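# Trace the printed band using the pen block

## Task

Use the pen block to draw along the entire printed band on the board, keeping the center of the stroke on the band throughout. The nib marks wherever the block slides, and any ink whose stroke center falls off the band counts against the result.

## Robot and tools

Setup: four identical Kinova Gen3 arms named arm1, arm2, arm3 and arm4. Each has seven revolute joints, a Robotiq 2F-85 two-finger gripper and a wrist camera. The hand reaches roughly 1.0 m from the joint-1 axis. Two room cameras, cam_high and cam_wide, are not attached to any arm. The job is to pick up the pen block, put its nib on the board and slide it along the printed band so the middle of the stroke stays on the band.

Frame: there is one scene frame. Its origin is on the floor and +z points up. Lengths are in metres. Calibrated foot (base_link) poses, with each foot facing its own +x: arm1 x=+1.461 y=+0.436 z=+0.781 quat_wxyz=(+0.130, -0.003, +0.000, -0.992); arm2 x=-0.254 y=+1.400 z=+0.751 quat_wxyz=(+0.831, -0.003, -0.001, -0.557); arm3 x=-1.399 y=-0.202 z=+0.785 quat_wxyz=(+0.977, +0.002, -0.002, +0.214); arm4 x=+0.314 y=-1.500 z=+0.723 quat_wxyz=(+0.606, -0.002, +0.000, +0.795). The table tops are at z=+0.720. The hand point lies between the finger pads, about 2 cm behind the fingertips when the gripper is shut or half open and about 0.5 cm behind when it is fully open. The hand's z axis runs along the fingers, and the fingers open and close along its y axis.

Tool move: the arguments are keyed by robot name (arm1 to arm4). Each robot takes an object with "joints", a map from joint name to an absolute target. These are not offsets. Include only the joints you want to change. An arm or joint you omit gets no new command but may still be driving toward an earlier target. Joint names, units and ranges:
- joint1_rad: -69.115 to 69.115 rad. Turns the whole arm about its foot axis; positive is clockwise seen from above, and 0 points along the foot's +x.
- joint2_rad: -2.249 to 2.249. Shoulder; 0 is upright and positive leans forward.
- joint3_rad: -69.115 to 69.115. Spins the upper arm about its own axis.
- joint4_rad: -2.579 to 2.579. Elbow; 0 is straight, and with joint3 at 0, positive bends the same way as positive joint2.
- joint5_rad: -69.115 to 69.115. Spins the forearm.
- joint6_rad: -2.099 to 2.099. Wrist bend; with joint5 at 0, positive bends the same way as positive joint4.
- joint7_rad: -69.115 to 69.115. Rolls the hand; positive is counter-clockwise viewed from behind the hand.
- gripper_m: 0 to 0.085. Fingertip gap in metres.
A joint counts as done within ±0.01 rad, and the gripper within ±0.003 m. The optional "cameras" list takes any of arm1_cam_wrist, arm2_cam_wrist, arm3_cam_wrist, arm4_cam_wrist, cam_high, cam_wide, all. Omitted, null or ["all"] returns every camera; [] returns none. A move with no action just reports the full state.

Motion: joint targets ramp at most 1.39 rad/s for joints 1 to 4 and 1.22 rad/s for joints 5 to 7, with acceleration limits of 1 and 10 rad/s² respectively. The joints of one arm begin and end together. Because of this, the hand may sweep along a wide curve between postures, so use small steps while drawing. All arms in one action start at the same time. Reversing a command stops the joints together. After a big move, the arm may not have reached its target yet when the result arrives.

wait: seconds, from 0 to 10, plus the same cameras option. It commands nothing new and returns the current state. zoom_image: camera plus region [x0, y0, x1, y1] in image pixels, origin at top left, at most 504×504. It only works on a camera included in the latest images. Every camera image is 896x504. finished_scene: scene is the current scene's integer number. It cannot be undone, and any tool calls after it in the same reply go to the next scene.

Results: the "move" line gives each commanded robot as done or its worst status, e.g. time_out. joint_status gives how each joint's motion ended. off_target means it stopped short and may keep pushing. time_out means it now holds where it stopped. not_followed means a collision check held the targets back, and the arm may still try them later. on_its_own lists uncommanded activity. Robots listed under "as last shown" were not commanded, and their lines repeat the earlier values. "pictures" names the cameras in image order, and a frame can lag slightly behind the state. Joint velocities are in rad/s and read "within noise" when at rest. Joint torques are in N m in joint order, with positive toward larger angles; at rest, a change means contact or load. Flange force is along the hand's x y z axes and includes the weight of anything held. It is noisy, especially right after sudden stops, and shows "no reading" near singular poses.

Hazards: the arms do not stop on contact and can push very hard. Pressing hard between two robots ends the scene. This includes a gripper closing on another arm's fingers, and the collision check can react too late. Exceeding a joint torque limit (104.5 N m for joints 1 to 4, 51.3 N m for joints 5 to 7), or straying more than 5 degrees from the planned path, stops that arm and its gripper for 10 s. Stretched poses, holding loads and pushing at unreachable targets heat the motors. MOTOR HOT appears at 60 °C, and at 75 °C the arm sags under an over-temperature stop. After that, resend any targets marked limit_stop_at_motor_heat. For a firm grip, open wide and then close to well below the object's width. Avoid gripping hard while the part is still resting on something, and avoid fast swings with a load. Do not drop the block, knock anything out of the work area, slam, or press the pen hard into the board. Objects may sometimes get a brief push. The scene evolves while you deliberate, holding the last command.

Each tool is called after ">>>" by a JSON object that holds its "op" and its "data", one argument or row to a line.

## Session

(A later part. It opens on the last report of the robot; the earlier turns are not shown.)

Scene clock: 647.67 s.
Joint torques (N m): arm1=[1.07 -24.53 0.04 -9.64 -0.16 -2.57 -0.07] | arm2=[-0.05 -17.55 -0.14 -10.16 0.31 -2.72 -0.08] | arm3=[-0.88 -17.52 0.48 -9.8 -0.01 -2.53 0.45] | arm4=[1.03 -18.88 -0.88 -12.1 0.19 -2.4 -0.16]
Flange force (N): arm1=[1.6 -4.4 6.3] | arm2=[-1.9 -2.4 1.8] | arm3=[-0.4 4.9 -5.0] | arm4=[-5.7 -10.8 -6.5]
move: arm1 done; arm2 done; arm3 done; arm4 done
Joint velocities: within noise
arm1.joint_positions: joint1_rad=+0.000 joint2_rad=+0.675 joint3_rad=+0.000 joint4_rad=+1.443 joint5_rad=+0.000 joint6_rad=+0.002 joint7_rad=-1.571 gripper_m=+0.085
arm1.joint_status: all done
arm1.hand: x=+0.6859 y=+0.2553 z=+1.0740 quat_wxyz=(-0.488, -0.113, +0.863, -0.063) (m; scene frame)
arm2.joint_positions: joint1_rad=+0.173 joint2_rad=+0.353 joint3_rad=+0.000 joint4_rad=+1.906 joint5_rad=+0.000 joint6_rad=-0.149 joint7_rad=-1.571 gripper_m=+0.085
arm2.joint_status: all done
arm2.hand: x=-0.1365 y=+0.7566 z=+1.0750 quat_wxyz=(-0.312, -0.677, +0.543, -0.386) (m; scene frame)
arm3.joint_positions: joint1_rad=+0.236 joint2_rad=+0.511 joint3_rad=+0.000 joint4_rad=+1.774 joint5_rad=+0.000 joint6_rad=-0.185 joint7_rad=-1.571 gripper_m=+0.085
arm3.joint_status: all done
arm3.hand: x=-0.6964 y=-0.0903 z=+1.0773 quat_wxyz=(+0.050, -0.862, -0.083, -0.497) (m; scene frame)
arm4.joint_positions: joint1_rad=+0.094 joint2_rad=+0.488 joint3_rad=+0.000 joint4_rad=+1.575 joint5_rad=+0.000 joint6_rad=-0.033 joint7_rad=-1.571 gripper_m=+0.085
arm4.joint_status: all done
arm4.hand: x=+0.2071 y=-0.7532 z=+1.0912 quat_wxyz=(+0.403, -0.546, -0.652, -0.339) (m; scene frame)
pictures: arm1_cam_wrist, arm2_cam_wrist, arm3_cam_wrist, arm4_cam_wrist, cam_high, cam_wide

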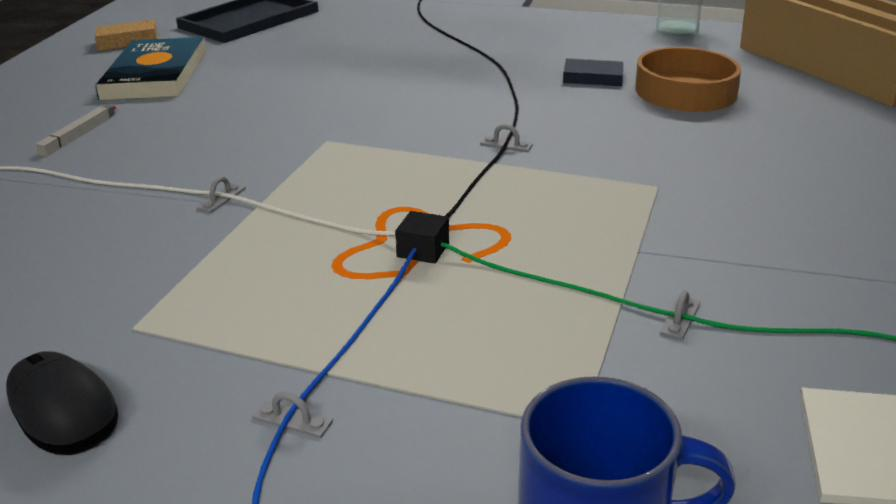

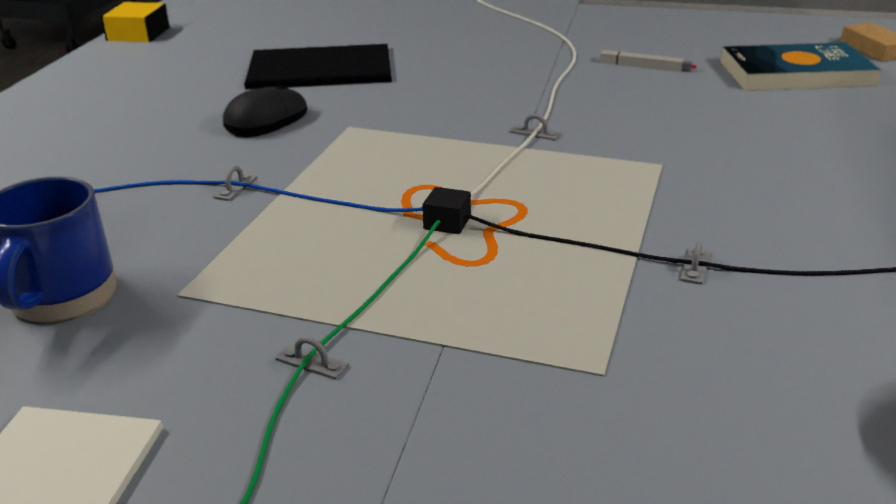

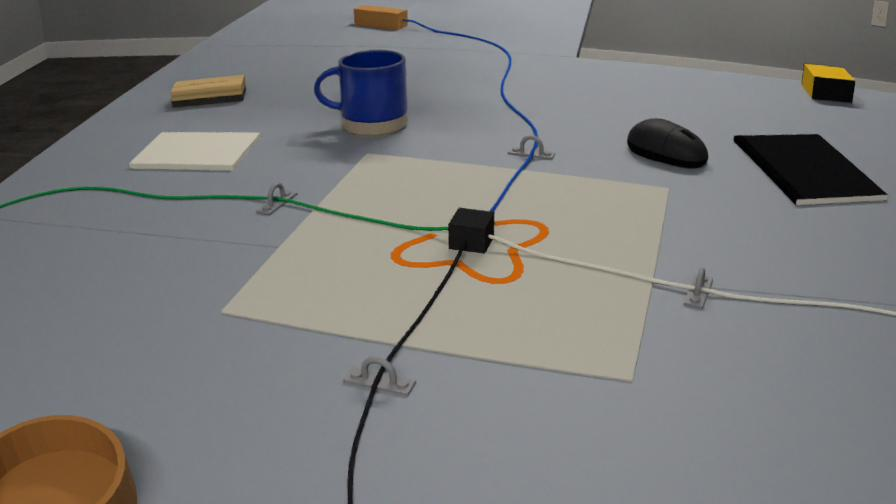

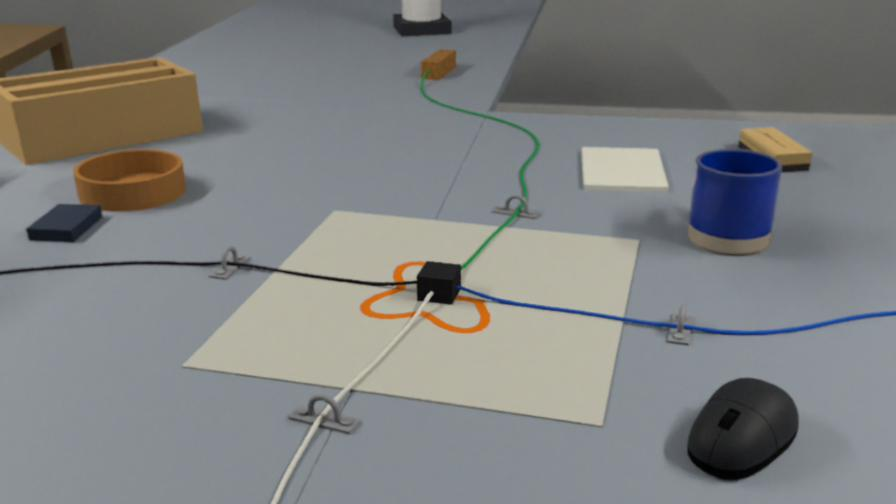

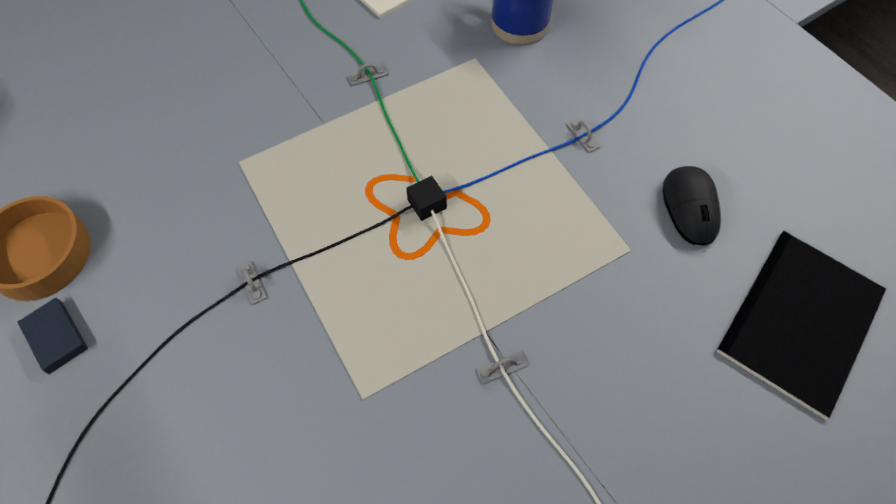

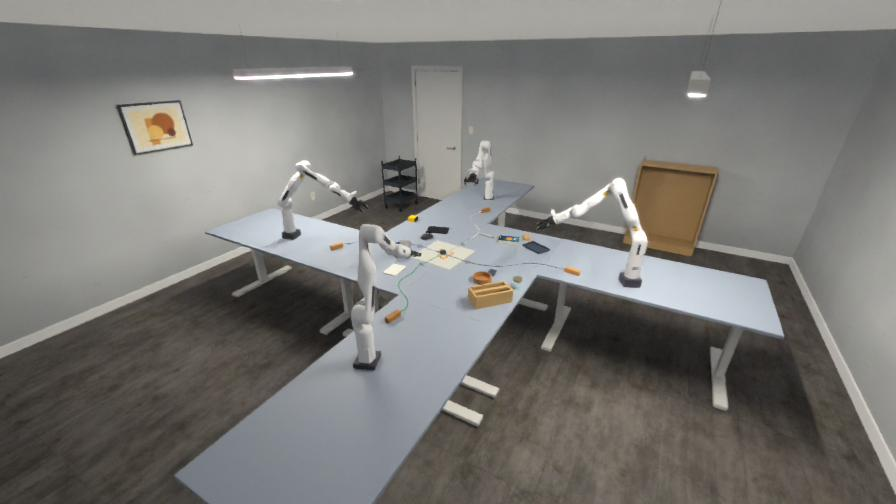

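>>> {"op": "move", "data": {
  "arm1": {"joints": {"joint1_rad": 0.1676, "joint2_rad": 0.8211, "joint4_rad": 1.4878, "joint6_rad": 0.8327, "joint7_rad": -0.3967}},
  "arm2": {"joints": {"joint1_rad": 0.0401, "joint2_rad": 0.5501, "joint4_rad": 1.9586, "joint6_rad": 0.6329, "joint7_rad": -2.0792}},
  "arm3": {"joints": {"joint1_rad": 0.2429, "joint2_rad": 0.6313, "joint4_rad": 1.9631, "joint6_rad": 0.5472, "joint7_rad": -1.9371}},
  "arm4": {"joints": {"joint1_rad": -0.1273, "joint2_rad": 0.5847, "joint4_rad": 1.7507, "joint6_rad": 0.8062, "joint7_rad": -2.4393}},
  "cameras": ["arm1_cam_wrist", "arm2_cam_wrist", "arm3_cam_wrist", "arm4_cam_wrist"]
}}

Scene clock: 1127.33 s.
Joint torques (N m): arm1=[0.98 -23.23 0.06 -6.06 -0.21 -0.02 -0.09] | arm2=[-0.01 -17 -0.25 -5.95 0.4 -0.25 -0.11] | arm3=[-0.86 -14.98 0.51 -5.16 0 0.03 0.43] | arm4=[1.01 -16.63 -0.85 -8.19 0.19 0.11 -0.21]
Flange force (N): arm1=[3.7 4.9 3.1] | arm2=[0.5 0.0 2.4] | arm3=[-3.1 2.2 -3.3] | arm4=[-6.7 4.8 0.6]
move: arm1 done; arm2 done; arm3 done; arm4 done
Joint velocities: within noise
arm1.joint_positions: joint1_rad=+0.168 joint2_rad=+0.821 joint3_rad=+0.000 joint4_rad=+1.488 joint5_rad=+0.000 joint6_rad=+0.833 joint7_rad=-0.397 gripper_m=+0.085
arm1.joint_status: all done
arm1.hand: x=+0.9204 y=+0.4107 z=+0.8337 quat_wxyz=(-0.003, -0.592, +0.806, +0.002) (m; scene frame)
arm2.joint_positions: joint1_rad=+0.040 joint2_rad=+0.550 joint3_rad=+0.000 joint4_rad=+1.959 joint5_rad=+0.000 joint6_rad=+0.633 joint7_rad=-2.079 gripper_m=+0.085
arm2.joint_status: all done
arm2.hand: x=-0.1378 y=+1.0105 z=+0.8318 quat_wxyz=(-0.003, -0.649, +0.761, -0.002) (m; scene frame)
arm3.joint_positions: joint1_rad=+0.243 joint2_rad=+0.631 joint3_rad=+0.000 joint4_rad=+1.963 joint5_rad=+0.000 joint6_rad=+0.547 joint7_rad=-1.937 gripper_m=+0.085
arm3.joint_status: all done
arm3.hand: x=-0.9896 y=-0.1499 z=+0.8319 quat_wxyz=(+0.003, -0.996, +0.089, -0.002) (m; scene frame)
arm4.joint_positions: joint1_rad=-0.127 joint2_rad=+0.585 joint3_rad=+0.000 joint4_rad=+1.751 joint5_rad=+0.000 joint6_rad=+0.806 joint7_rad=-2.439 gripper_m=+0.085
arm4.joint_status: all done
arm4.hand: x=+0.1600 y=-1.0670 z=+0.8287 quat_wxyz=(-0.002, -0.853, -0.522, +0.000) (m; scene frame)
pictures: arm1_cam_wrist, arm2_cam_wrist, arm3_cam_wrist, arm4_cam_wrist

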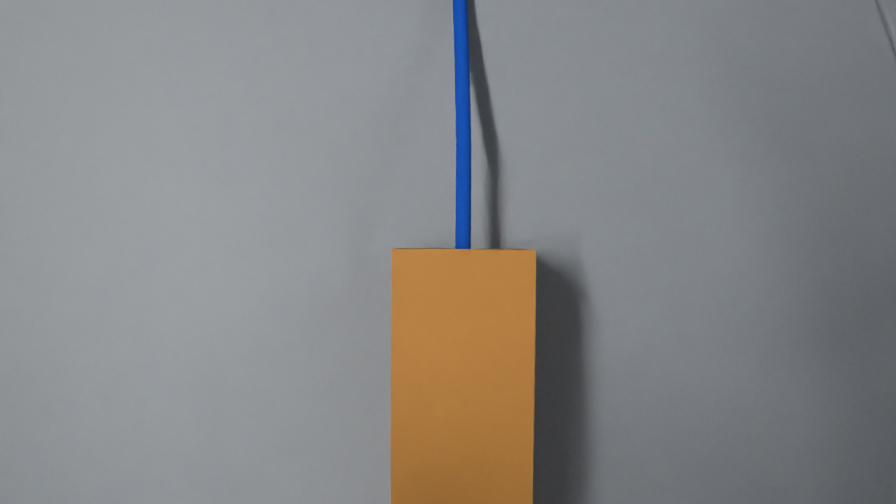

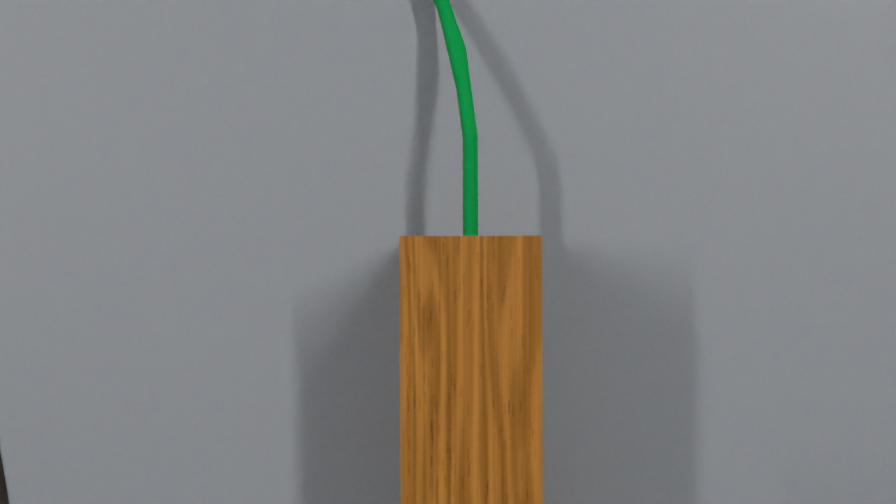

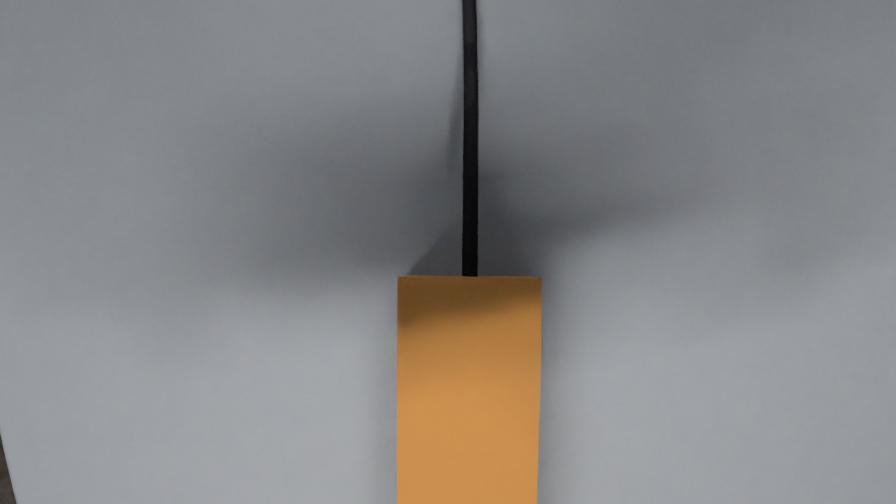

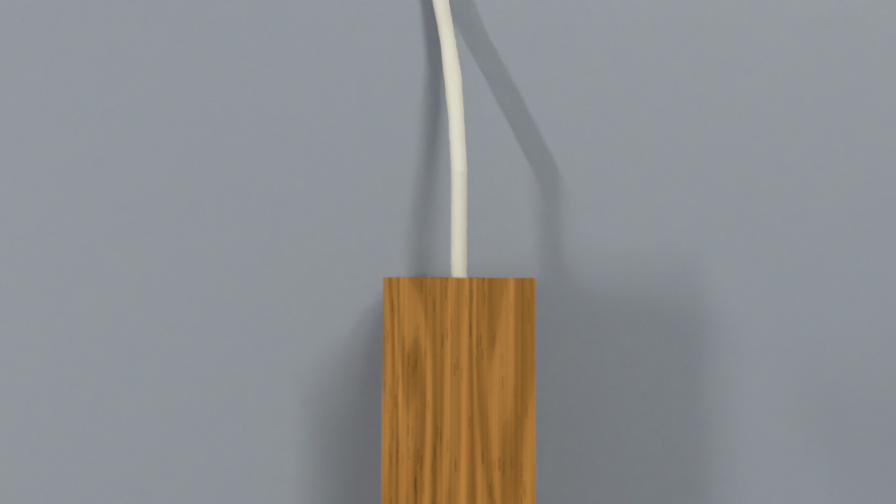

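>>> {"op": "move", "data": {
  "arm1": {"joints": {"joint2_rad": 0.9604, "joint4_rad": 1.5092, "joint6_rad": 0.6720}},
  "arm2": {"joints": {"joint2_rad": 0.7301, "joint4_rad": 2.0016, "joint6_rad": 0.4099}},
  "arm3": {"joints": {"joint2_rad": 0.8183, "joint4_rad": 1.9836, "joint6_rad": 0.3397}},
  "arm4": {"joints": {"joint2_rad": 0.7332, "joint4_rad": 1.8084, "joint6_rad": 0.6000}},
  "cameras": ["cam_wide"]
}}

>>> {"op": "zoom_image", "data": {
  "camera": "cam_wide",
  "region": [250, 190, 650, 340]
}}

Scene clock: 1145.00 s.
Joint torques (N m): arm1=[1.02 -23.97 0.11 -5 -0.18 -0.05 -0.09] | arm2=[-0.02 -18.26 -0.05 -4.34 0.37 -0.15 -0.03] | arm3=[-0.89 -16.06 0.56 -3.49 -0.01 0.03 0.45] | arm4=[1 -17.53 -0.75 -6.87 0.2 0.14 -0.21]
Flange force (N): arm1=[3.7 4.5 4.0] | arm2=[-0.6 0.1 3.0] | arm3=[-2.4 2.3 -4.2] | arm4=[-7.2 4.6 -0.8]
move: arm1 done; arm2 done; arm3 done; arm4 done
Joint velocities: within noise
arm1.joint_positions: joint1_rad=+0.168 joint2_rad=+0.960 joint3_rad=+0.000 joint4_rad=+1.509 joint5_rad=+0.000 joint6_rad=+0.672 joint7_rad=-0.397 gripper_m=+0.085
arm1.joint_status: all done
arm1.hand: x=+0.9199 y=+0.4106 z=+0.7537 quat_wxyz=(-0.003, -0.592, +0.806, +0.002) (m; scene frame)
arm2.joint_positions: joint1_rad=+0.040 joint2_rad=+0.730 joint3_rad=+0.000 joint4_rad=+2.002 joint5_rad=+0.000 joint6_rad=+0.410 joint7_rad=-2.079 gripper_m=+0.085
arm2.joint_status: all done
arm2.hand: x=-0.1379 y=+1.0099 z=+0.7518 quat_wxyz=(-0.003, -0.649, +0.761, -0.002) (m; scene frame)
arm3.joint_positions: joint1_rad=+0.243 joint2_rad=+0.818 joint3_rad=+0.000 joint4_rad=+1.984 joint5_rad=+0.000 joint6_rad=+0.340 joint7_rad=-1.937 gripper_m=+0.085
arm3.joint_status: all done
arm3.hand: x=-0.9893 y=-0.1495 z=+0.7519 quat_wxyz=(+0.003, -0.996, +0.089, -0.002) (m; scene frame)
arm4.joint_positions: joint1_rad=-0.127 joint2_rad=+0.733 joint3_rad=+0.000 joint4_rad=+1.808 joint5_rad=+0.000 joint6_rad=+0.600 joint7_rad=-2.439 gripper_m=+0.085
arm4.joint_status: all done
arm4.hand: x=+0.1601 y=-1.0672 z=+0.7487 quat_wxyz=(-0.002, -0.853, -0.522, +0.000) (m; scene frame)
pictures: cam_wide

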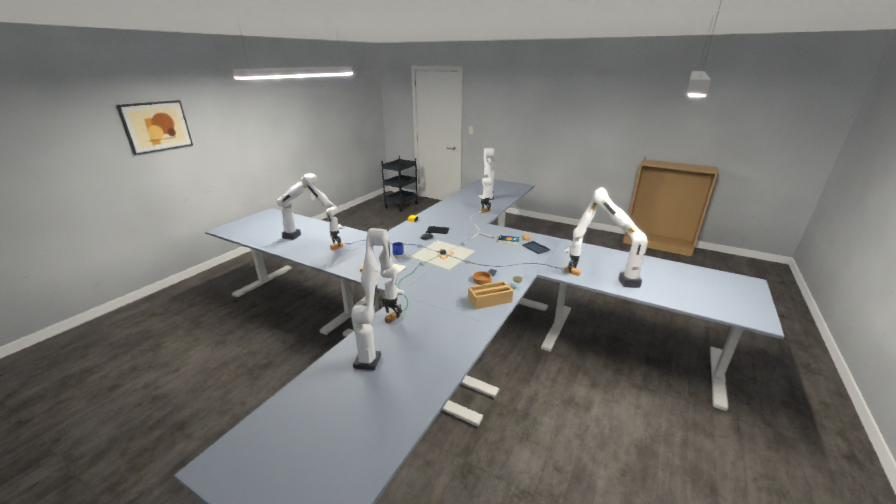

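Scaled by 1.260 from the camera's 896x504 image, which has a finer 1280x720 frame.

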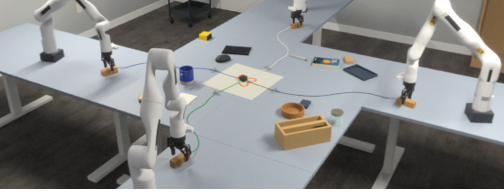

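>>> {"op": "move", "data": {
  "arm1": {"joints": {"gripper_m": 0.025}},
  "arm2": {"joints": {"gripper_m": 0.025}},
  "arm3": {"joints": {"gripper_m": 0.025}},
  "arm4": {"joints": {"gripper_m": 0.025}},
  "cameras": ["cam_high"]
}}

Scene clock: 1156.93 s.
Joint torques (N m): arm1=[1 -20.78 0.04 -3.84 -0.18 -0.08 -0.1] | arm2=[-0.05 -13.28 -0.26 -2.79 0.31 -0.28 -0.04] | arm3=[-0.55 -11.82 0.83 -2.28 0 -0.01 0.45] | arm4=[1.03 -14.17 -0.85 -5.54 0.18 0.06 -0.22]
Flange force (N): arm1=[3.7 4.6 -2.0] | arm2=[-0.3 0.1 -9.6] | arm3=[-2.1 1.4 -14.6] | arm4=[-7.1 4.4 -8.3]
move: arm1 off_target; arm2 off_target; arm3 off_target; arm4 off_target
Joint velocities: within noise
arm1.joint_positions: joint1_rad=+0.168 joint2_rad=+0.960 joint3_rad=+0.000 joint4_rad=+1.509 joint5_rad=+0.000 joint6_rad=+0.672 joint7_rad=-0.397 gripper_m=+0.033
arm1.joint_status: gripper_m off_target (ended at +0.033, target +0.025)
arm1.hand: x=+0.9198 y=+0.4106 z=+0.7537 quat_wxyz=(-0.003, -0.592, +0.806, +0.002) (m; scene frame)
arm2.joint_positions: joint1_rad=+0.040 joint2_rad=+0.730 joint3_rad=+0.000 joint4_rad=+2.002 joint5_rad=+0.000 joint6_rad=+0.410 joint7_rad=-2.079 gripper_m=+0.033
arm2.joint_status: gripper_m off_target (ended at +0.033, target +0.025)
arm2.hand: x=-0.1379 y=+1.0099 z=+0.7518 quat_wxyz=(-0.003, -0.649, +0.761, -0.002) (m; scene frame)
arm3.joint_positions: joint1_rad=+0.243 joint2_rad=+0.818 joint3_rad=+0.000 joint4_rad=+1.984 joint5_rad=+0.000 joint6_rad=+0.340 joint7_rad=-1.937 gripper_m=+0.034
arm3.joint_status: gripper_m off_target (ended at +0.034, target +0.025)
arm3.hand: x=-0.9893 y=-0.1495 z=+0.7519 quat_wxyz=(+0.003, -0.996, +0.089, -0.002) (m; scene frame)
arm4.joint_positions: joint1_rad=-0.127 joint2_rad=+0.733 joint3_rad=+0.000 joint4_rad=+1.808 joint5_rad=+0.000 joint6_rad=+0.600 joint7_rad=-2.439 gripper_m=+0.034
arm4.joint_status: gripper_m off_target (ended at +0.034, target +0.025)
arm4.hand: x=+0.1601 y=-1.0672 z=+0.7487 quat_wxyz=(-0.002, -0.853, -0.522, +0.000) (m; scene frame)
pictures: cam_high

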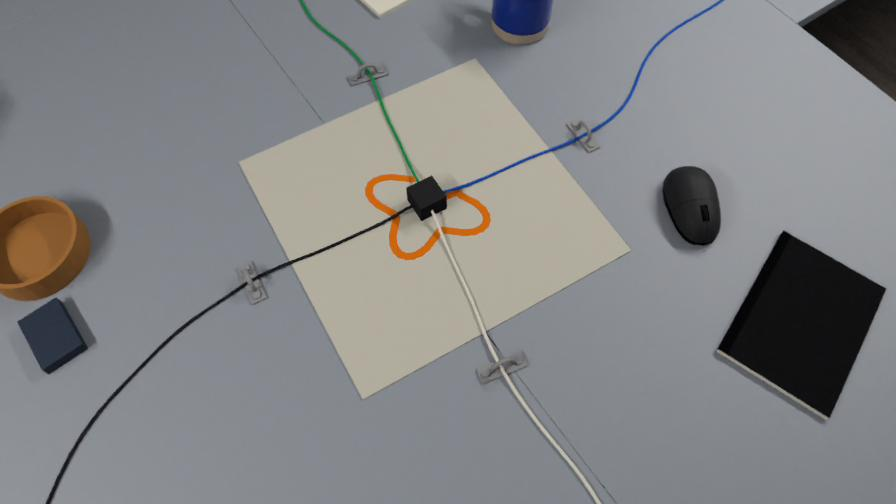

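>>> {"op": "move", "data": {
  "arm1": {"joints": {"joint2_rad": 0.8211, "joint4_rad": 1.4878, "joint6_rad": 0.8327}},
  "arm2": {"joints": {"joint2_rad": 0.5501, "joint4_rad": 1.9586, "joint6_rad": 0.6329}},
  "arm3": {"joints": {"joint2_rad": 0.6313, "joint4_rad": 1.9631, "joint6_rad": 0.5472}},
  "arm4": {"joints": {"joint2_rad": 0.5847, "joint4_rad": 1.7507, "joint6_rad": 0.8062}},
  "cameras": ["arm1_cam_wrist", "arm2_cam_wrist", "arm3_cam_wrist", "arm4_cam_wrist", "cam_wide"]
}}

Scene clock: 1234.03 s.
Joint torques (N m): arm1=[1.03 -23.72 0.09 -6.28 -0.22 -0.04 -0.1] | arm2=[-0.05 -17.35 -0.2 -6.21 0.31 -0.1 -0.07] | arm3=[-0.84 -15.32 0.53 -5.33 -0.03 0.04 0.44] | arm4=[1.04 -17.13 -0.84 -8.47 0.23 0.17 -0.21]
Flange force (N): arm1=[3.8 4.9 4.0] | arm2=[-0.1 0.3 3.9] | arm3=[-3.2 2.2 -2.4] | arm4=[-6.9 4.8 1.8]
move: arm1 done; arm2 done; arm3 done; arm4 done
Joint velocities: within noise
arm1.joint_positions: joint1_rad=+0.168 joint2_rad=+0.821 joint3_rad=+0.000 joint4_rad=+1.488 joint5_rad=+0.000 joint6_rad=+0.833 joint7_rad=-0.397 gripper_m=+0.033
arm1.joint_status: all done
arm1.hand: x=+0.9204 y=+0.4107 z=+0.8337 quat_wxyz=(-0.003, -0.592, +0.806, +0.002) (m; scene frame)
arm2.joint_positions: joint1_rad=+0.040 joint2_rad=+0.550 joint3_rad=+0.000 joint4_rad=+1.959 joint5_rad=+0.000 joint6_rad=+0.633 joint7_rad=-2.079 gripper_m=+0.033
arm2.joint_status: all done
arm2.hand: x=-0.1378 y=+1.0105 z=+0.8318 quat_wxyz=(-0.003, -0.649, +0.761, -0.002) (m; scene frame)
arm3.joint_positions: joint1_rad=+0.243 joint2_rad=+0.631 joint3_rad=+0.000 joint4_rad=+1.963 joint5_rad=+0.000 joint6_rad=+0.547 joint7_rad=-1.937 gripper_m=+0.034
arm3.joint_status: all done
arm3.hand: x=-0.9895 y=-0.1499 z=+0.8319 quat_wxyz=(+0.003, -0.996, +0.089, -0.002) (m; scene frame)
arm4.joint_positions: joint1_rad=-0.127 joint2_rad=+0.585 joint3_rad=+0.000 joint4_rad=+1.751 joint5_rad=+0.000 joint6_rad=+0.806 joint7_rad=-2.439 gripper_m=+0.034
arm4.joint_status: all done
arm4.hand: x=+0.1600 y=-1.0670 z=+0.8287 quat_wxyz=(-0.002, -0.853, -0.522, +0.000) (m; scene frame)
pictures: arm1_cam_wrist, arm2_cam_wrist, arm3_cam_wrist, arm4_cam_wrist, cam_wide

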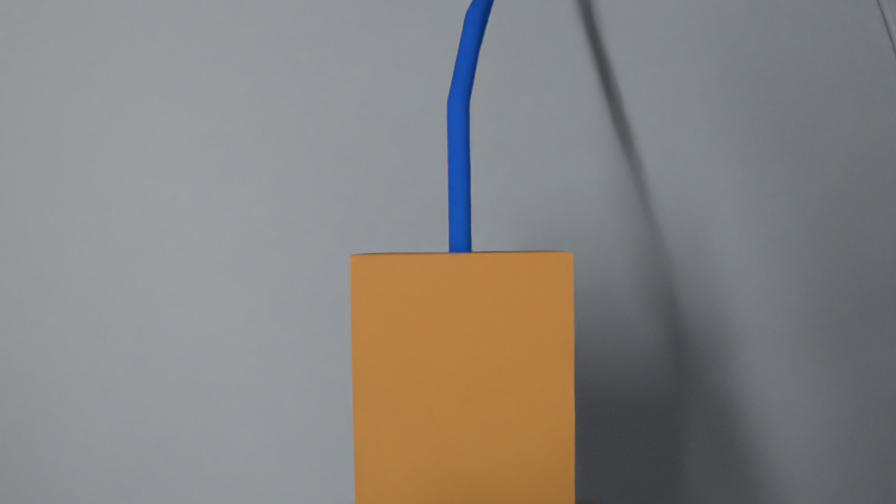

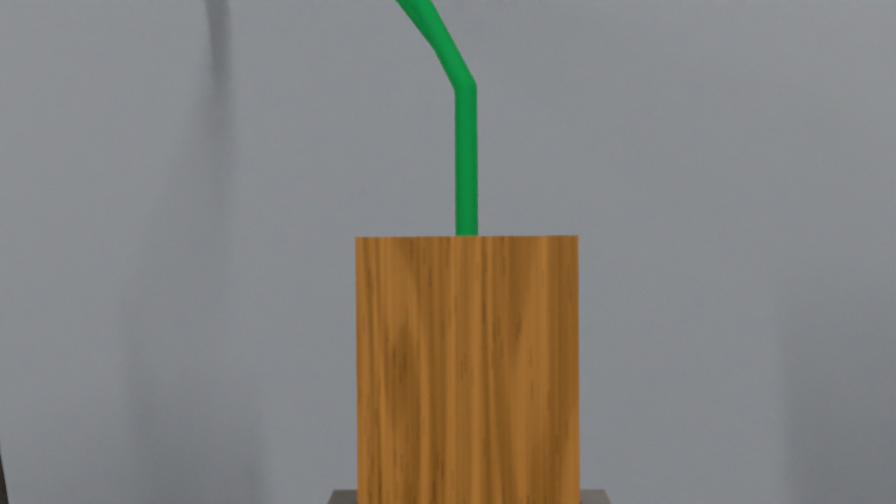

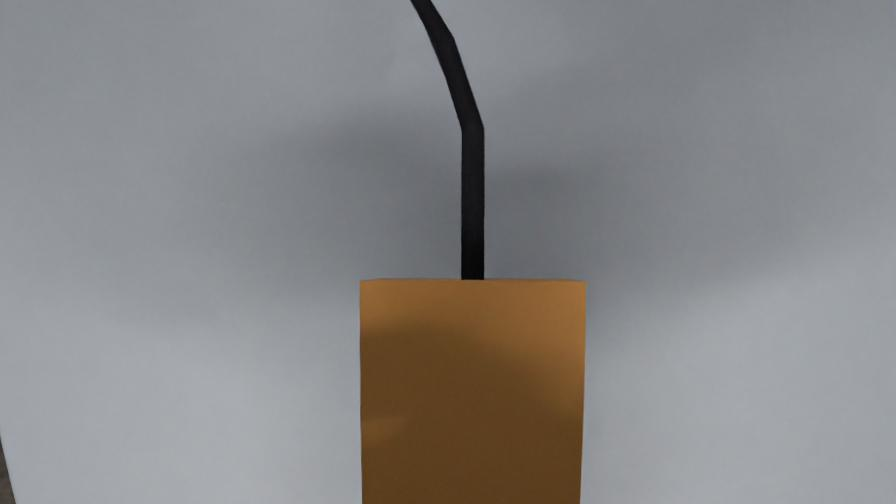

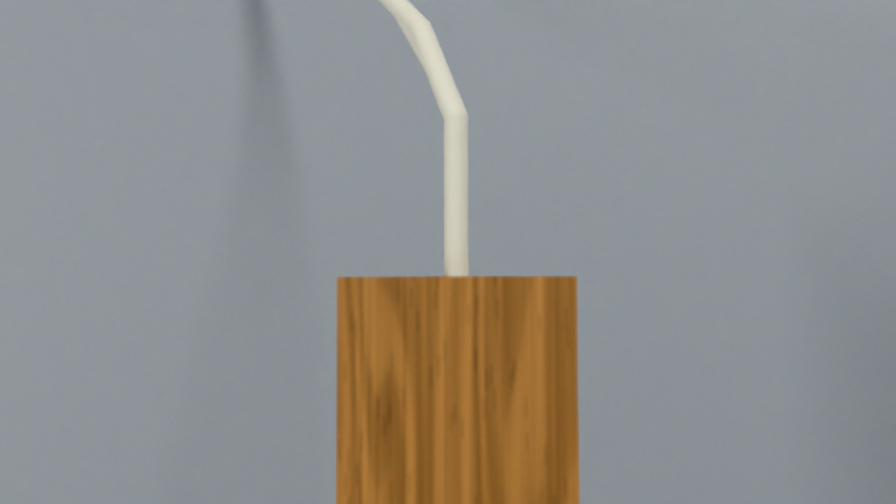

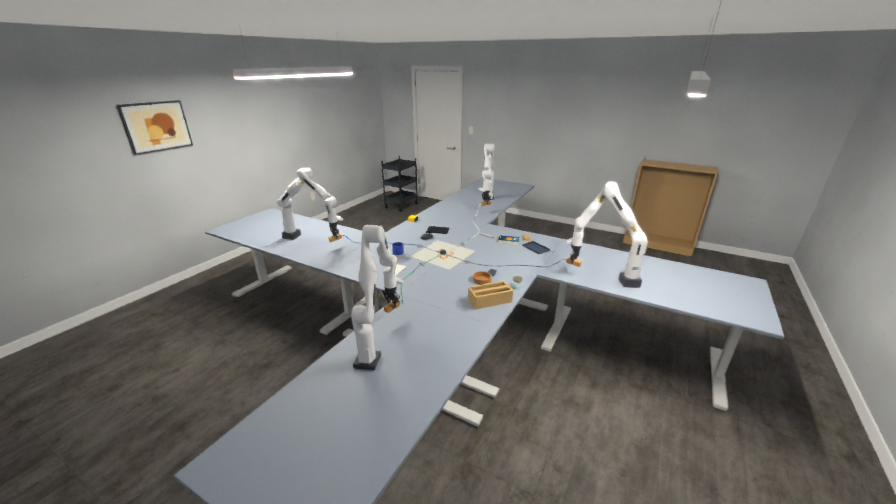

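>>> {"op": "move", "data": {
  "arm1": {"joints": {"joint1_rad": -0.1063, "joint2_rad": 0.7740, "joint4_rad": 1.7467, "joint6_rad": 0.6209, "joint7_rad": -1.5708}},
  "arm2": {"joints": {"joint1_rad": 0.0574, "joint2_rad": 0.6052, "joint4_rad": 2.0038, "joint6_rad": 0.5326, "joint7_rad": -1.5708}},
  "arm3": {"joints": {"joint1_rad": 0.1840, "joint2_rad": 0.6888, "joint4_rad": 2.0069, "joint6_rad": 0.4459, "joint7_rad": -1.5708}},
  "arm4": {"joints": {"joint1_rad": 0.0075, "joint2_rad": 0.6130, "joint4_rad": 1.8310, "joint6_rad": 0.6976, "joint7_rad": -1.5708}},
  "cameras": ["cam_high", "cam_wide"]
}}

>>> {"op": "zoom_image", "data": {
  "camera": "cam_wide",
  "region": [310, 190, 610, 340]
}}

Scene clock: 1255.63 s.
Joint torques (N m): arm1=[1.07 -21.68 0.16 -4.84 -0.14 -0.09 -0.02] | arm2=[0.07 -17.47 -0.04 -5.43 0.32 -0.22 -0.17] | arm3=[-0.92 -15.48 0.55 -4.48 -0.04 0.03 0.46] | arm4=[1.02 -16.89 -0.82 -7.78 0.17 0.1 -0.18]
Flange force (N): arm1=[5.2 -2.1 4.9] | arm2=[-0.2 0.0 3.4] | arm3=[-3.3 1.3 -2.7] | arm4=[-8.0 -2.4 1.2]
move: arm1 done; arm2 done; arm3 done; arm4 done
Joint velocities: within noise
arm1.joint_positions: joint1_rad=-0.106 joint2_rad=+0.774 joint3_rad=+0.000 joint4_rad=+1.747 joint5_rad=+0.000 joint6_rad=+0.621 joint7_rad=-1.571 gripper_m=+0.033
arm1.joint_status: all done
arm1.hand: x=+1.0064 y=+0.2882 z=+0.8033 quat_wxyz=(-0.003, -0.182, +0.983, +0.000) (m; scene frame)
arm2.joint_positions: joint1_rad=+0.057 joint2_rad=+0.605 joint3_rad=+0.000 joint4_rad=+2.004 joint5_rad=+0.000 joint6_rad=+0.533 joint7_rad=-1.571 gripper_m=+0.033
arm2.joint_status: all done
arm2.hand: x=-0.1468 y=+1.0148 z=+0.8018 quat_wxyz=(-0.003, -0.814, +0.580, -0.001) (m; scene frame)
arm3.joint_positions: joint1_rad=+0.184 joint2_rad=+0.689 joint3_rad=+0.000 joint4_rad=+2.007 joint5_rad=+0.000 joint6_rad=+0.446 joint7_rad=-1.571 gripper_m=+0.034
arm3.joint_status: all done
arm3.hand: x=-1.0019 y=-0.1280 z=+0.8019 quat_wxyz=(+0.002, -0.992, -0.123, -0.002) (m; scene frame)
arm4.joint_positions: joint1_rad=+0.007 joint2_rad=+0.613 joint3_rad=+0.000 joint4_rad=+1.831 joint5_rad=+0.000 joint6_rad=+0.698 joint7_rad=-1.571 gripper_m=+0.034
arm4.joint_status: all done
arm4.hand: x=+0.2235 y=-1.0648 z=+0.7989 quat_wxyz=(-0.002, -0.609, -0.793, +0.000) (m; scene frame)
pictures: cam_high, cam_wide

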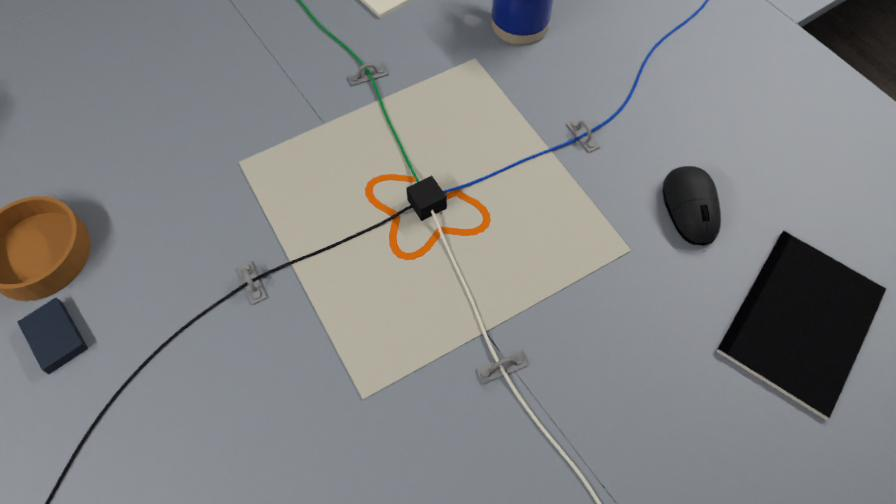

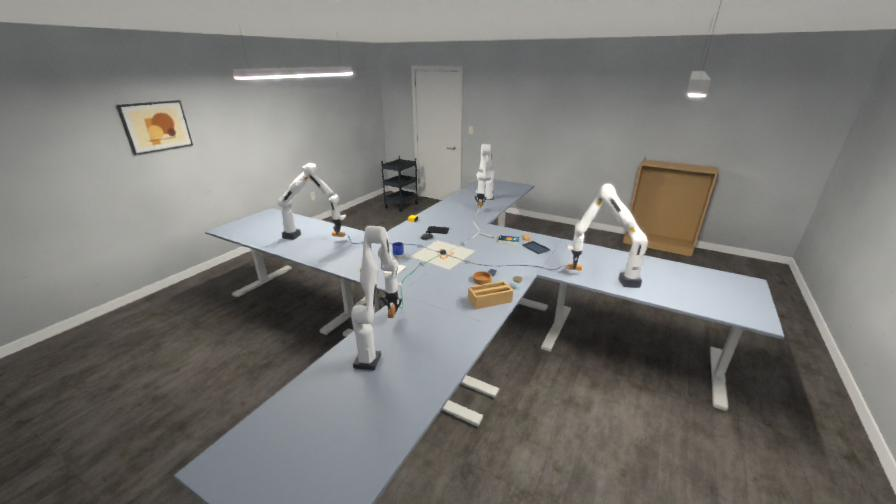

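Scaled by 1.680 from the camera's 896x504 image, which has a finer 1280x720 frame.

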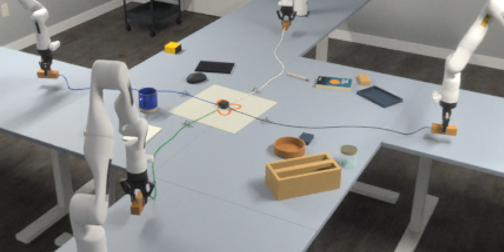

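>>> {"op": "move", "data": {
  "arm1": {"joints": {"joint4_rad": 1.8174}},
  "arm2": {"joints": {"joint4_rad": 2.0726}},
  "arm3": {"joints": {"joint4_rad": 2.0405}},
  "arm4": {"joints": {"joint4_rad": 1.9035}},
  "cameras": ["cam_high", "cam_wide", "arm1_cam_wrist", "arm2_cam_wrist", "arm3_cam_wrist", "arm4_cam_wrist"]
}}

>>> {"op": "zoom_image", "data": {
  "camera": "cam_wide",
  "region": [320, 200, 520, 330]
}}

>>> {"op": "zoom_image", "data": {
  "camera": "cam_wide",
  "region": [430, 190, 630, 300]
}}

Scene clock: 1273.57 s.
Joint torques (N m): arm1=[1.06 -20.92 0.11 -4 -0.14 0.19 -0.05] | arm2=[-0.09 -16.73 -0.06 -4.76 0.34 0.03 -0.13] | arm3=[-0.86 -15.12 0.53 -4.08 -0.05 0.15 0.45] | arm4=[1.05 -16.13 -0.82 -7.02 0.17 0.32 -0.18]
Flange force (N): arm1=[5.4 -2.0 4.9] | arm2=[-0.4 0.3 3.8] | arm3=[-3.2 1.1 -2.7] | arm4=[-7.7 -2.4 1.4]
move: arm1 done; arm2 done; arm3 done; arm4 done
Joint velocities: within noise
arm1.joint_positions: joint1_rad=-0.106 joint2_rad=+0.774 joint3_rad=+0.000 joint4_rad=+1.817 joint5_rad=+0.000 joint6_rad=+0.621 joint7_rad=-1.571 gripper_m=+0.033
arm1.joint_status: all done
arm1.hand: x=+1.0441 y=+0.3026 z=+0.7915 quat_wxyz=(+0.031, -0.182, +0.983, +0.006) (m; scene frame)
arm2.joint_positions: joint1_rad=+0.057 joint2_rad=+0.605 joint3_rad=+0.000 joint4_rad=+2.073 joint5_rad=+0.000 joint6_rad=+0.533 joint7_rad=-1.571 gripper_m=+0.033
arm2.joint_status: all done
arm2.hand: x=-0.1600 y=+1.0529 z=+0.7919 quat_wxyz=(+0.017, -0.814, +0.580, +0.027) (m; scene frame)
arm3.joint_positions: joint1_rad=+0.184 joint2_rad=+0.689 joint3_rad=+0.000 joint4_rad=+2.040 joint5_rad=+0.000 joint6_rad=+0.446 joint7_rad=-1.571 gripper_m=+0.034
arm3.joint_status: all done
arm3.hand: x=-1.0213 y=-0.1328 z=+0.7976 quat_wxyz=(+0.000, -0.992, -0.123, +0.015) (m; scene frame)
arm4.joint_positions: joint1_rad=+0.007 joint2_rad=+0.613 joint3_rad=+0.000 joint4_rad=+1.903 joint5_rad=+0.000 joint6_rad=+0.698 joint7_rad=-1.571 gripper_m=+0.034
arm4.joint_status: all done
arm4.hand: x=+0.2340 y=-1.1040 z=+0.7858 quat_wxyz=(-0.030, -0.609, -0.793, +0.022) (m; scene frame)
pictures: arm1_cam_wrist, arm2_cam_wrist, arm3_cam_wrist, arm4_cam_wrist, cam_high, cam_wide

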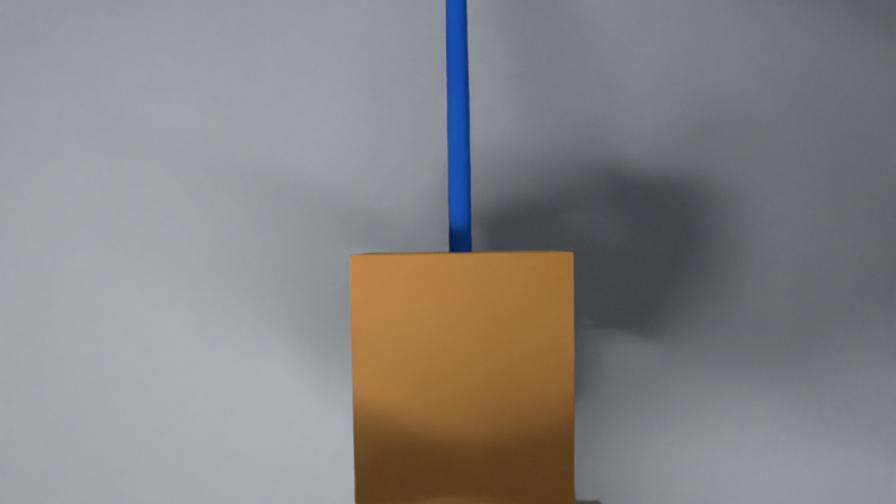

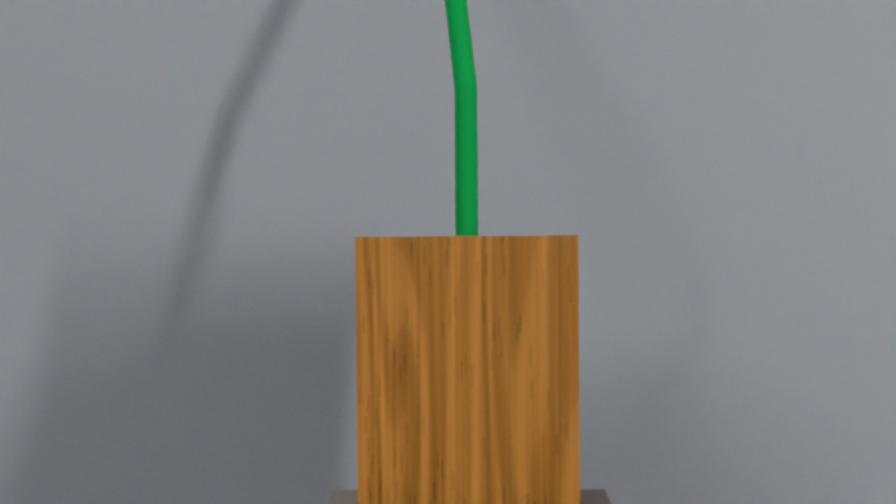

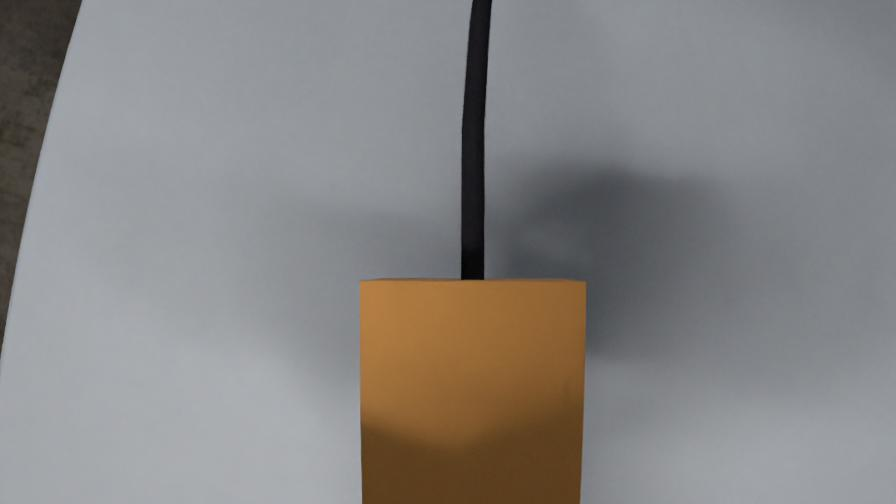

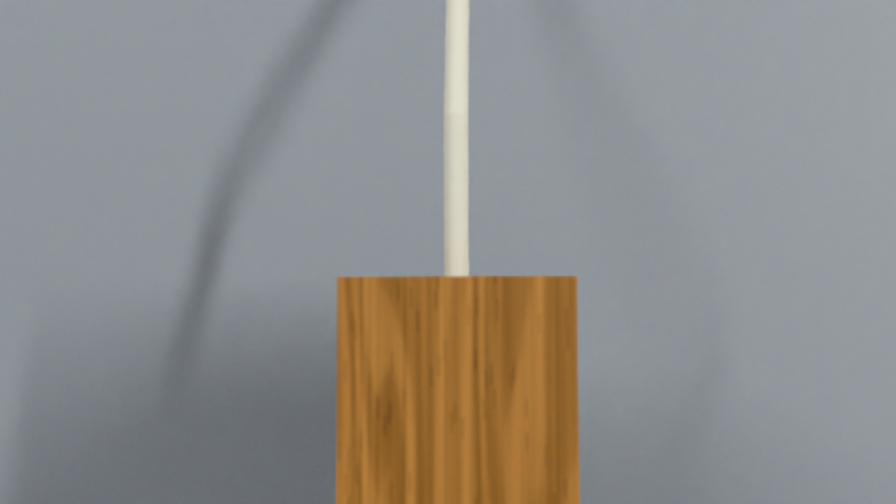

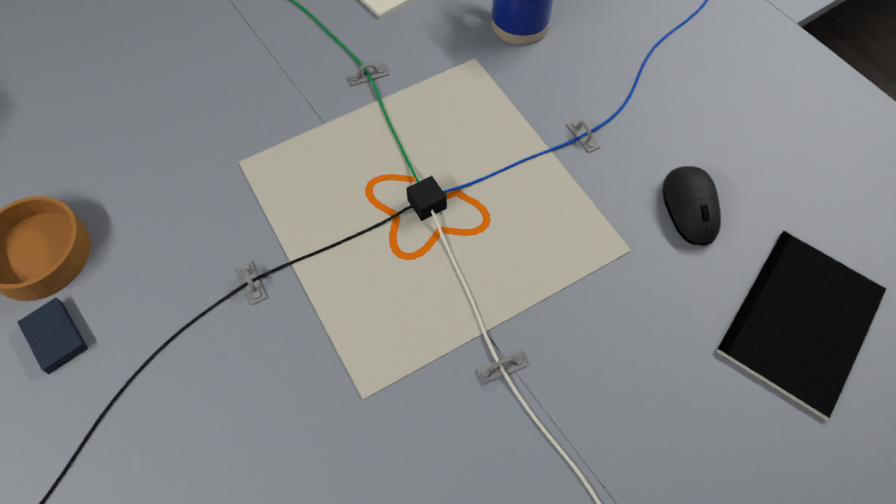

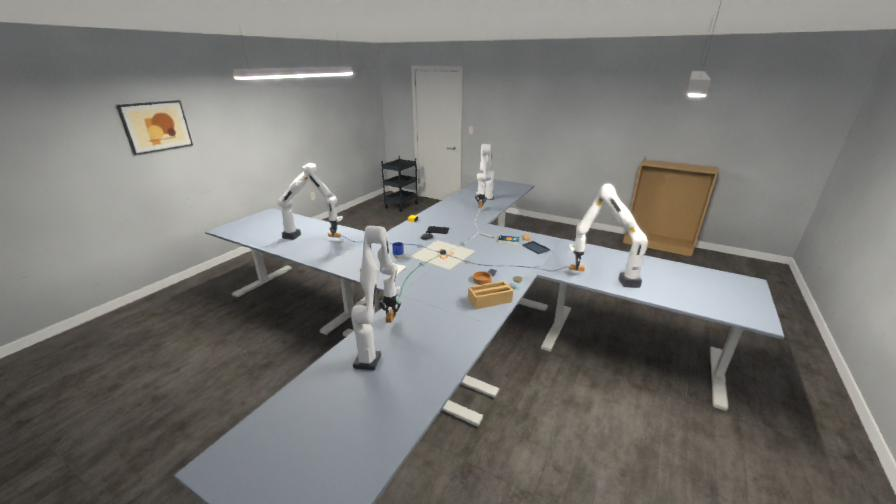

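Scaled by 2.520 from the camera's 896x504 image, which has a finer 1280x720 frame.

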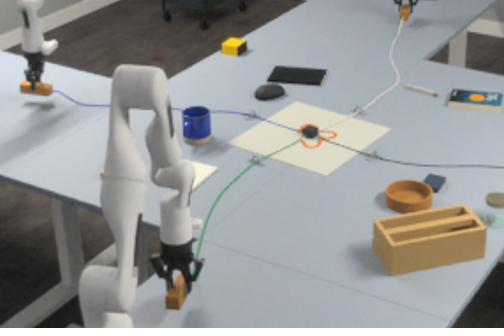

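Scaled by 2.520 from the camera's 896x504 image, which has a finer 1280x720 frame.

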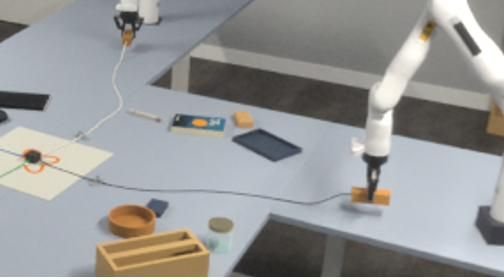

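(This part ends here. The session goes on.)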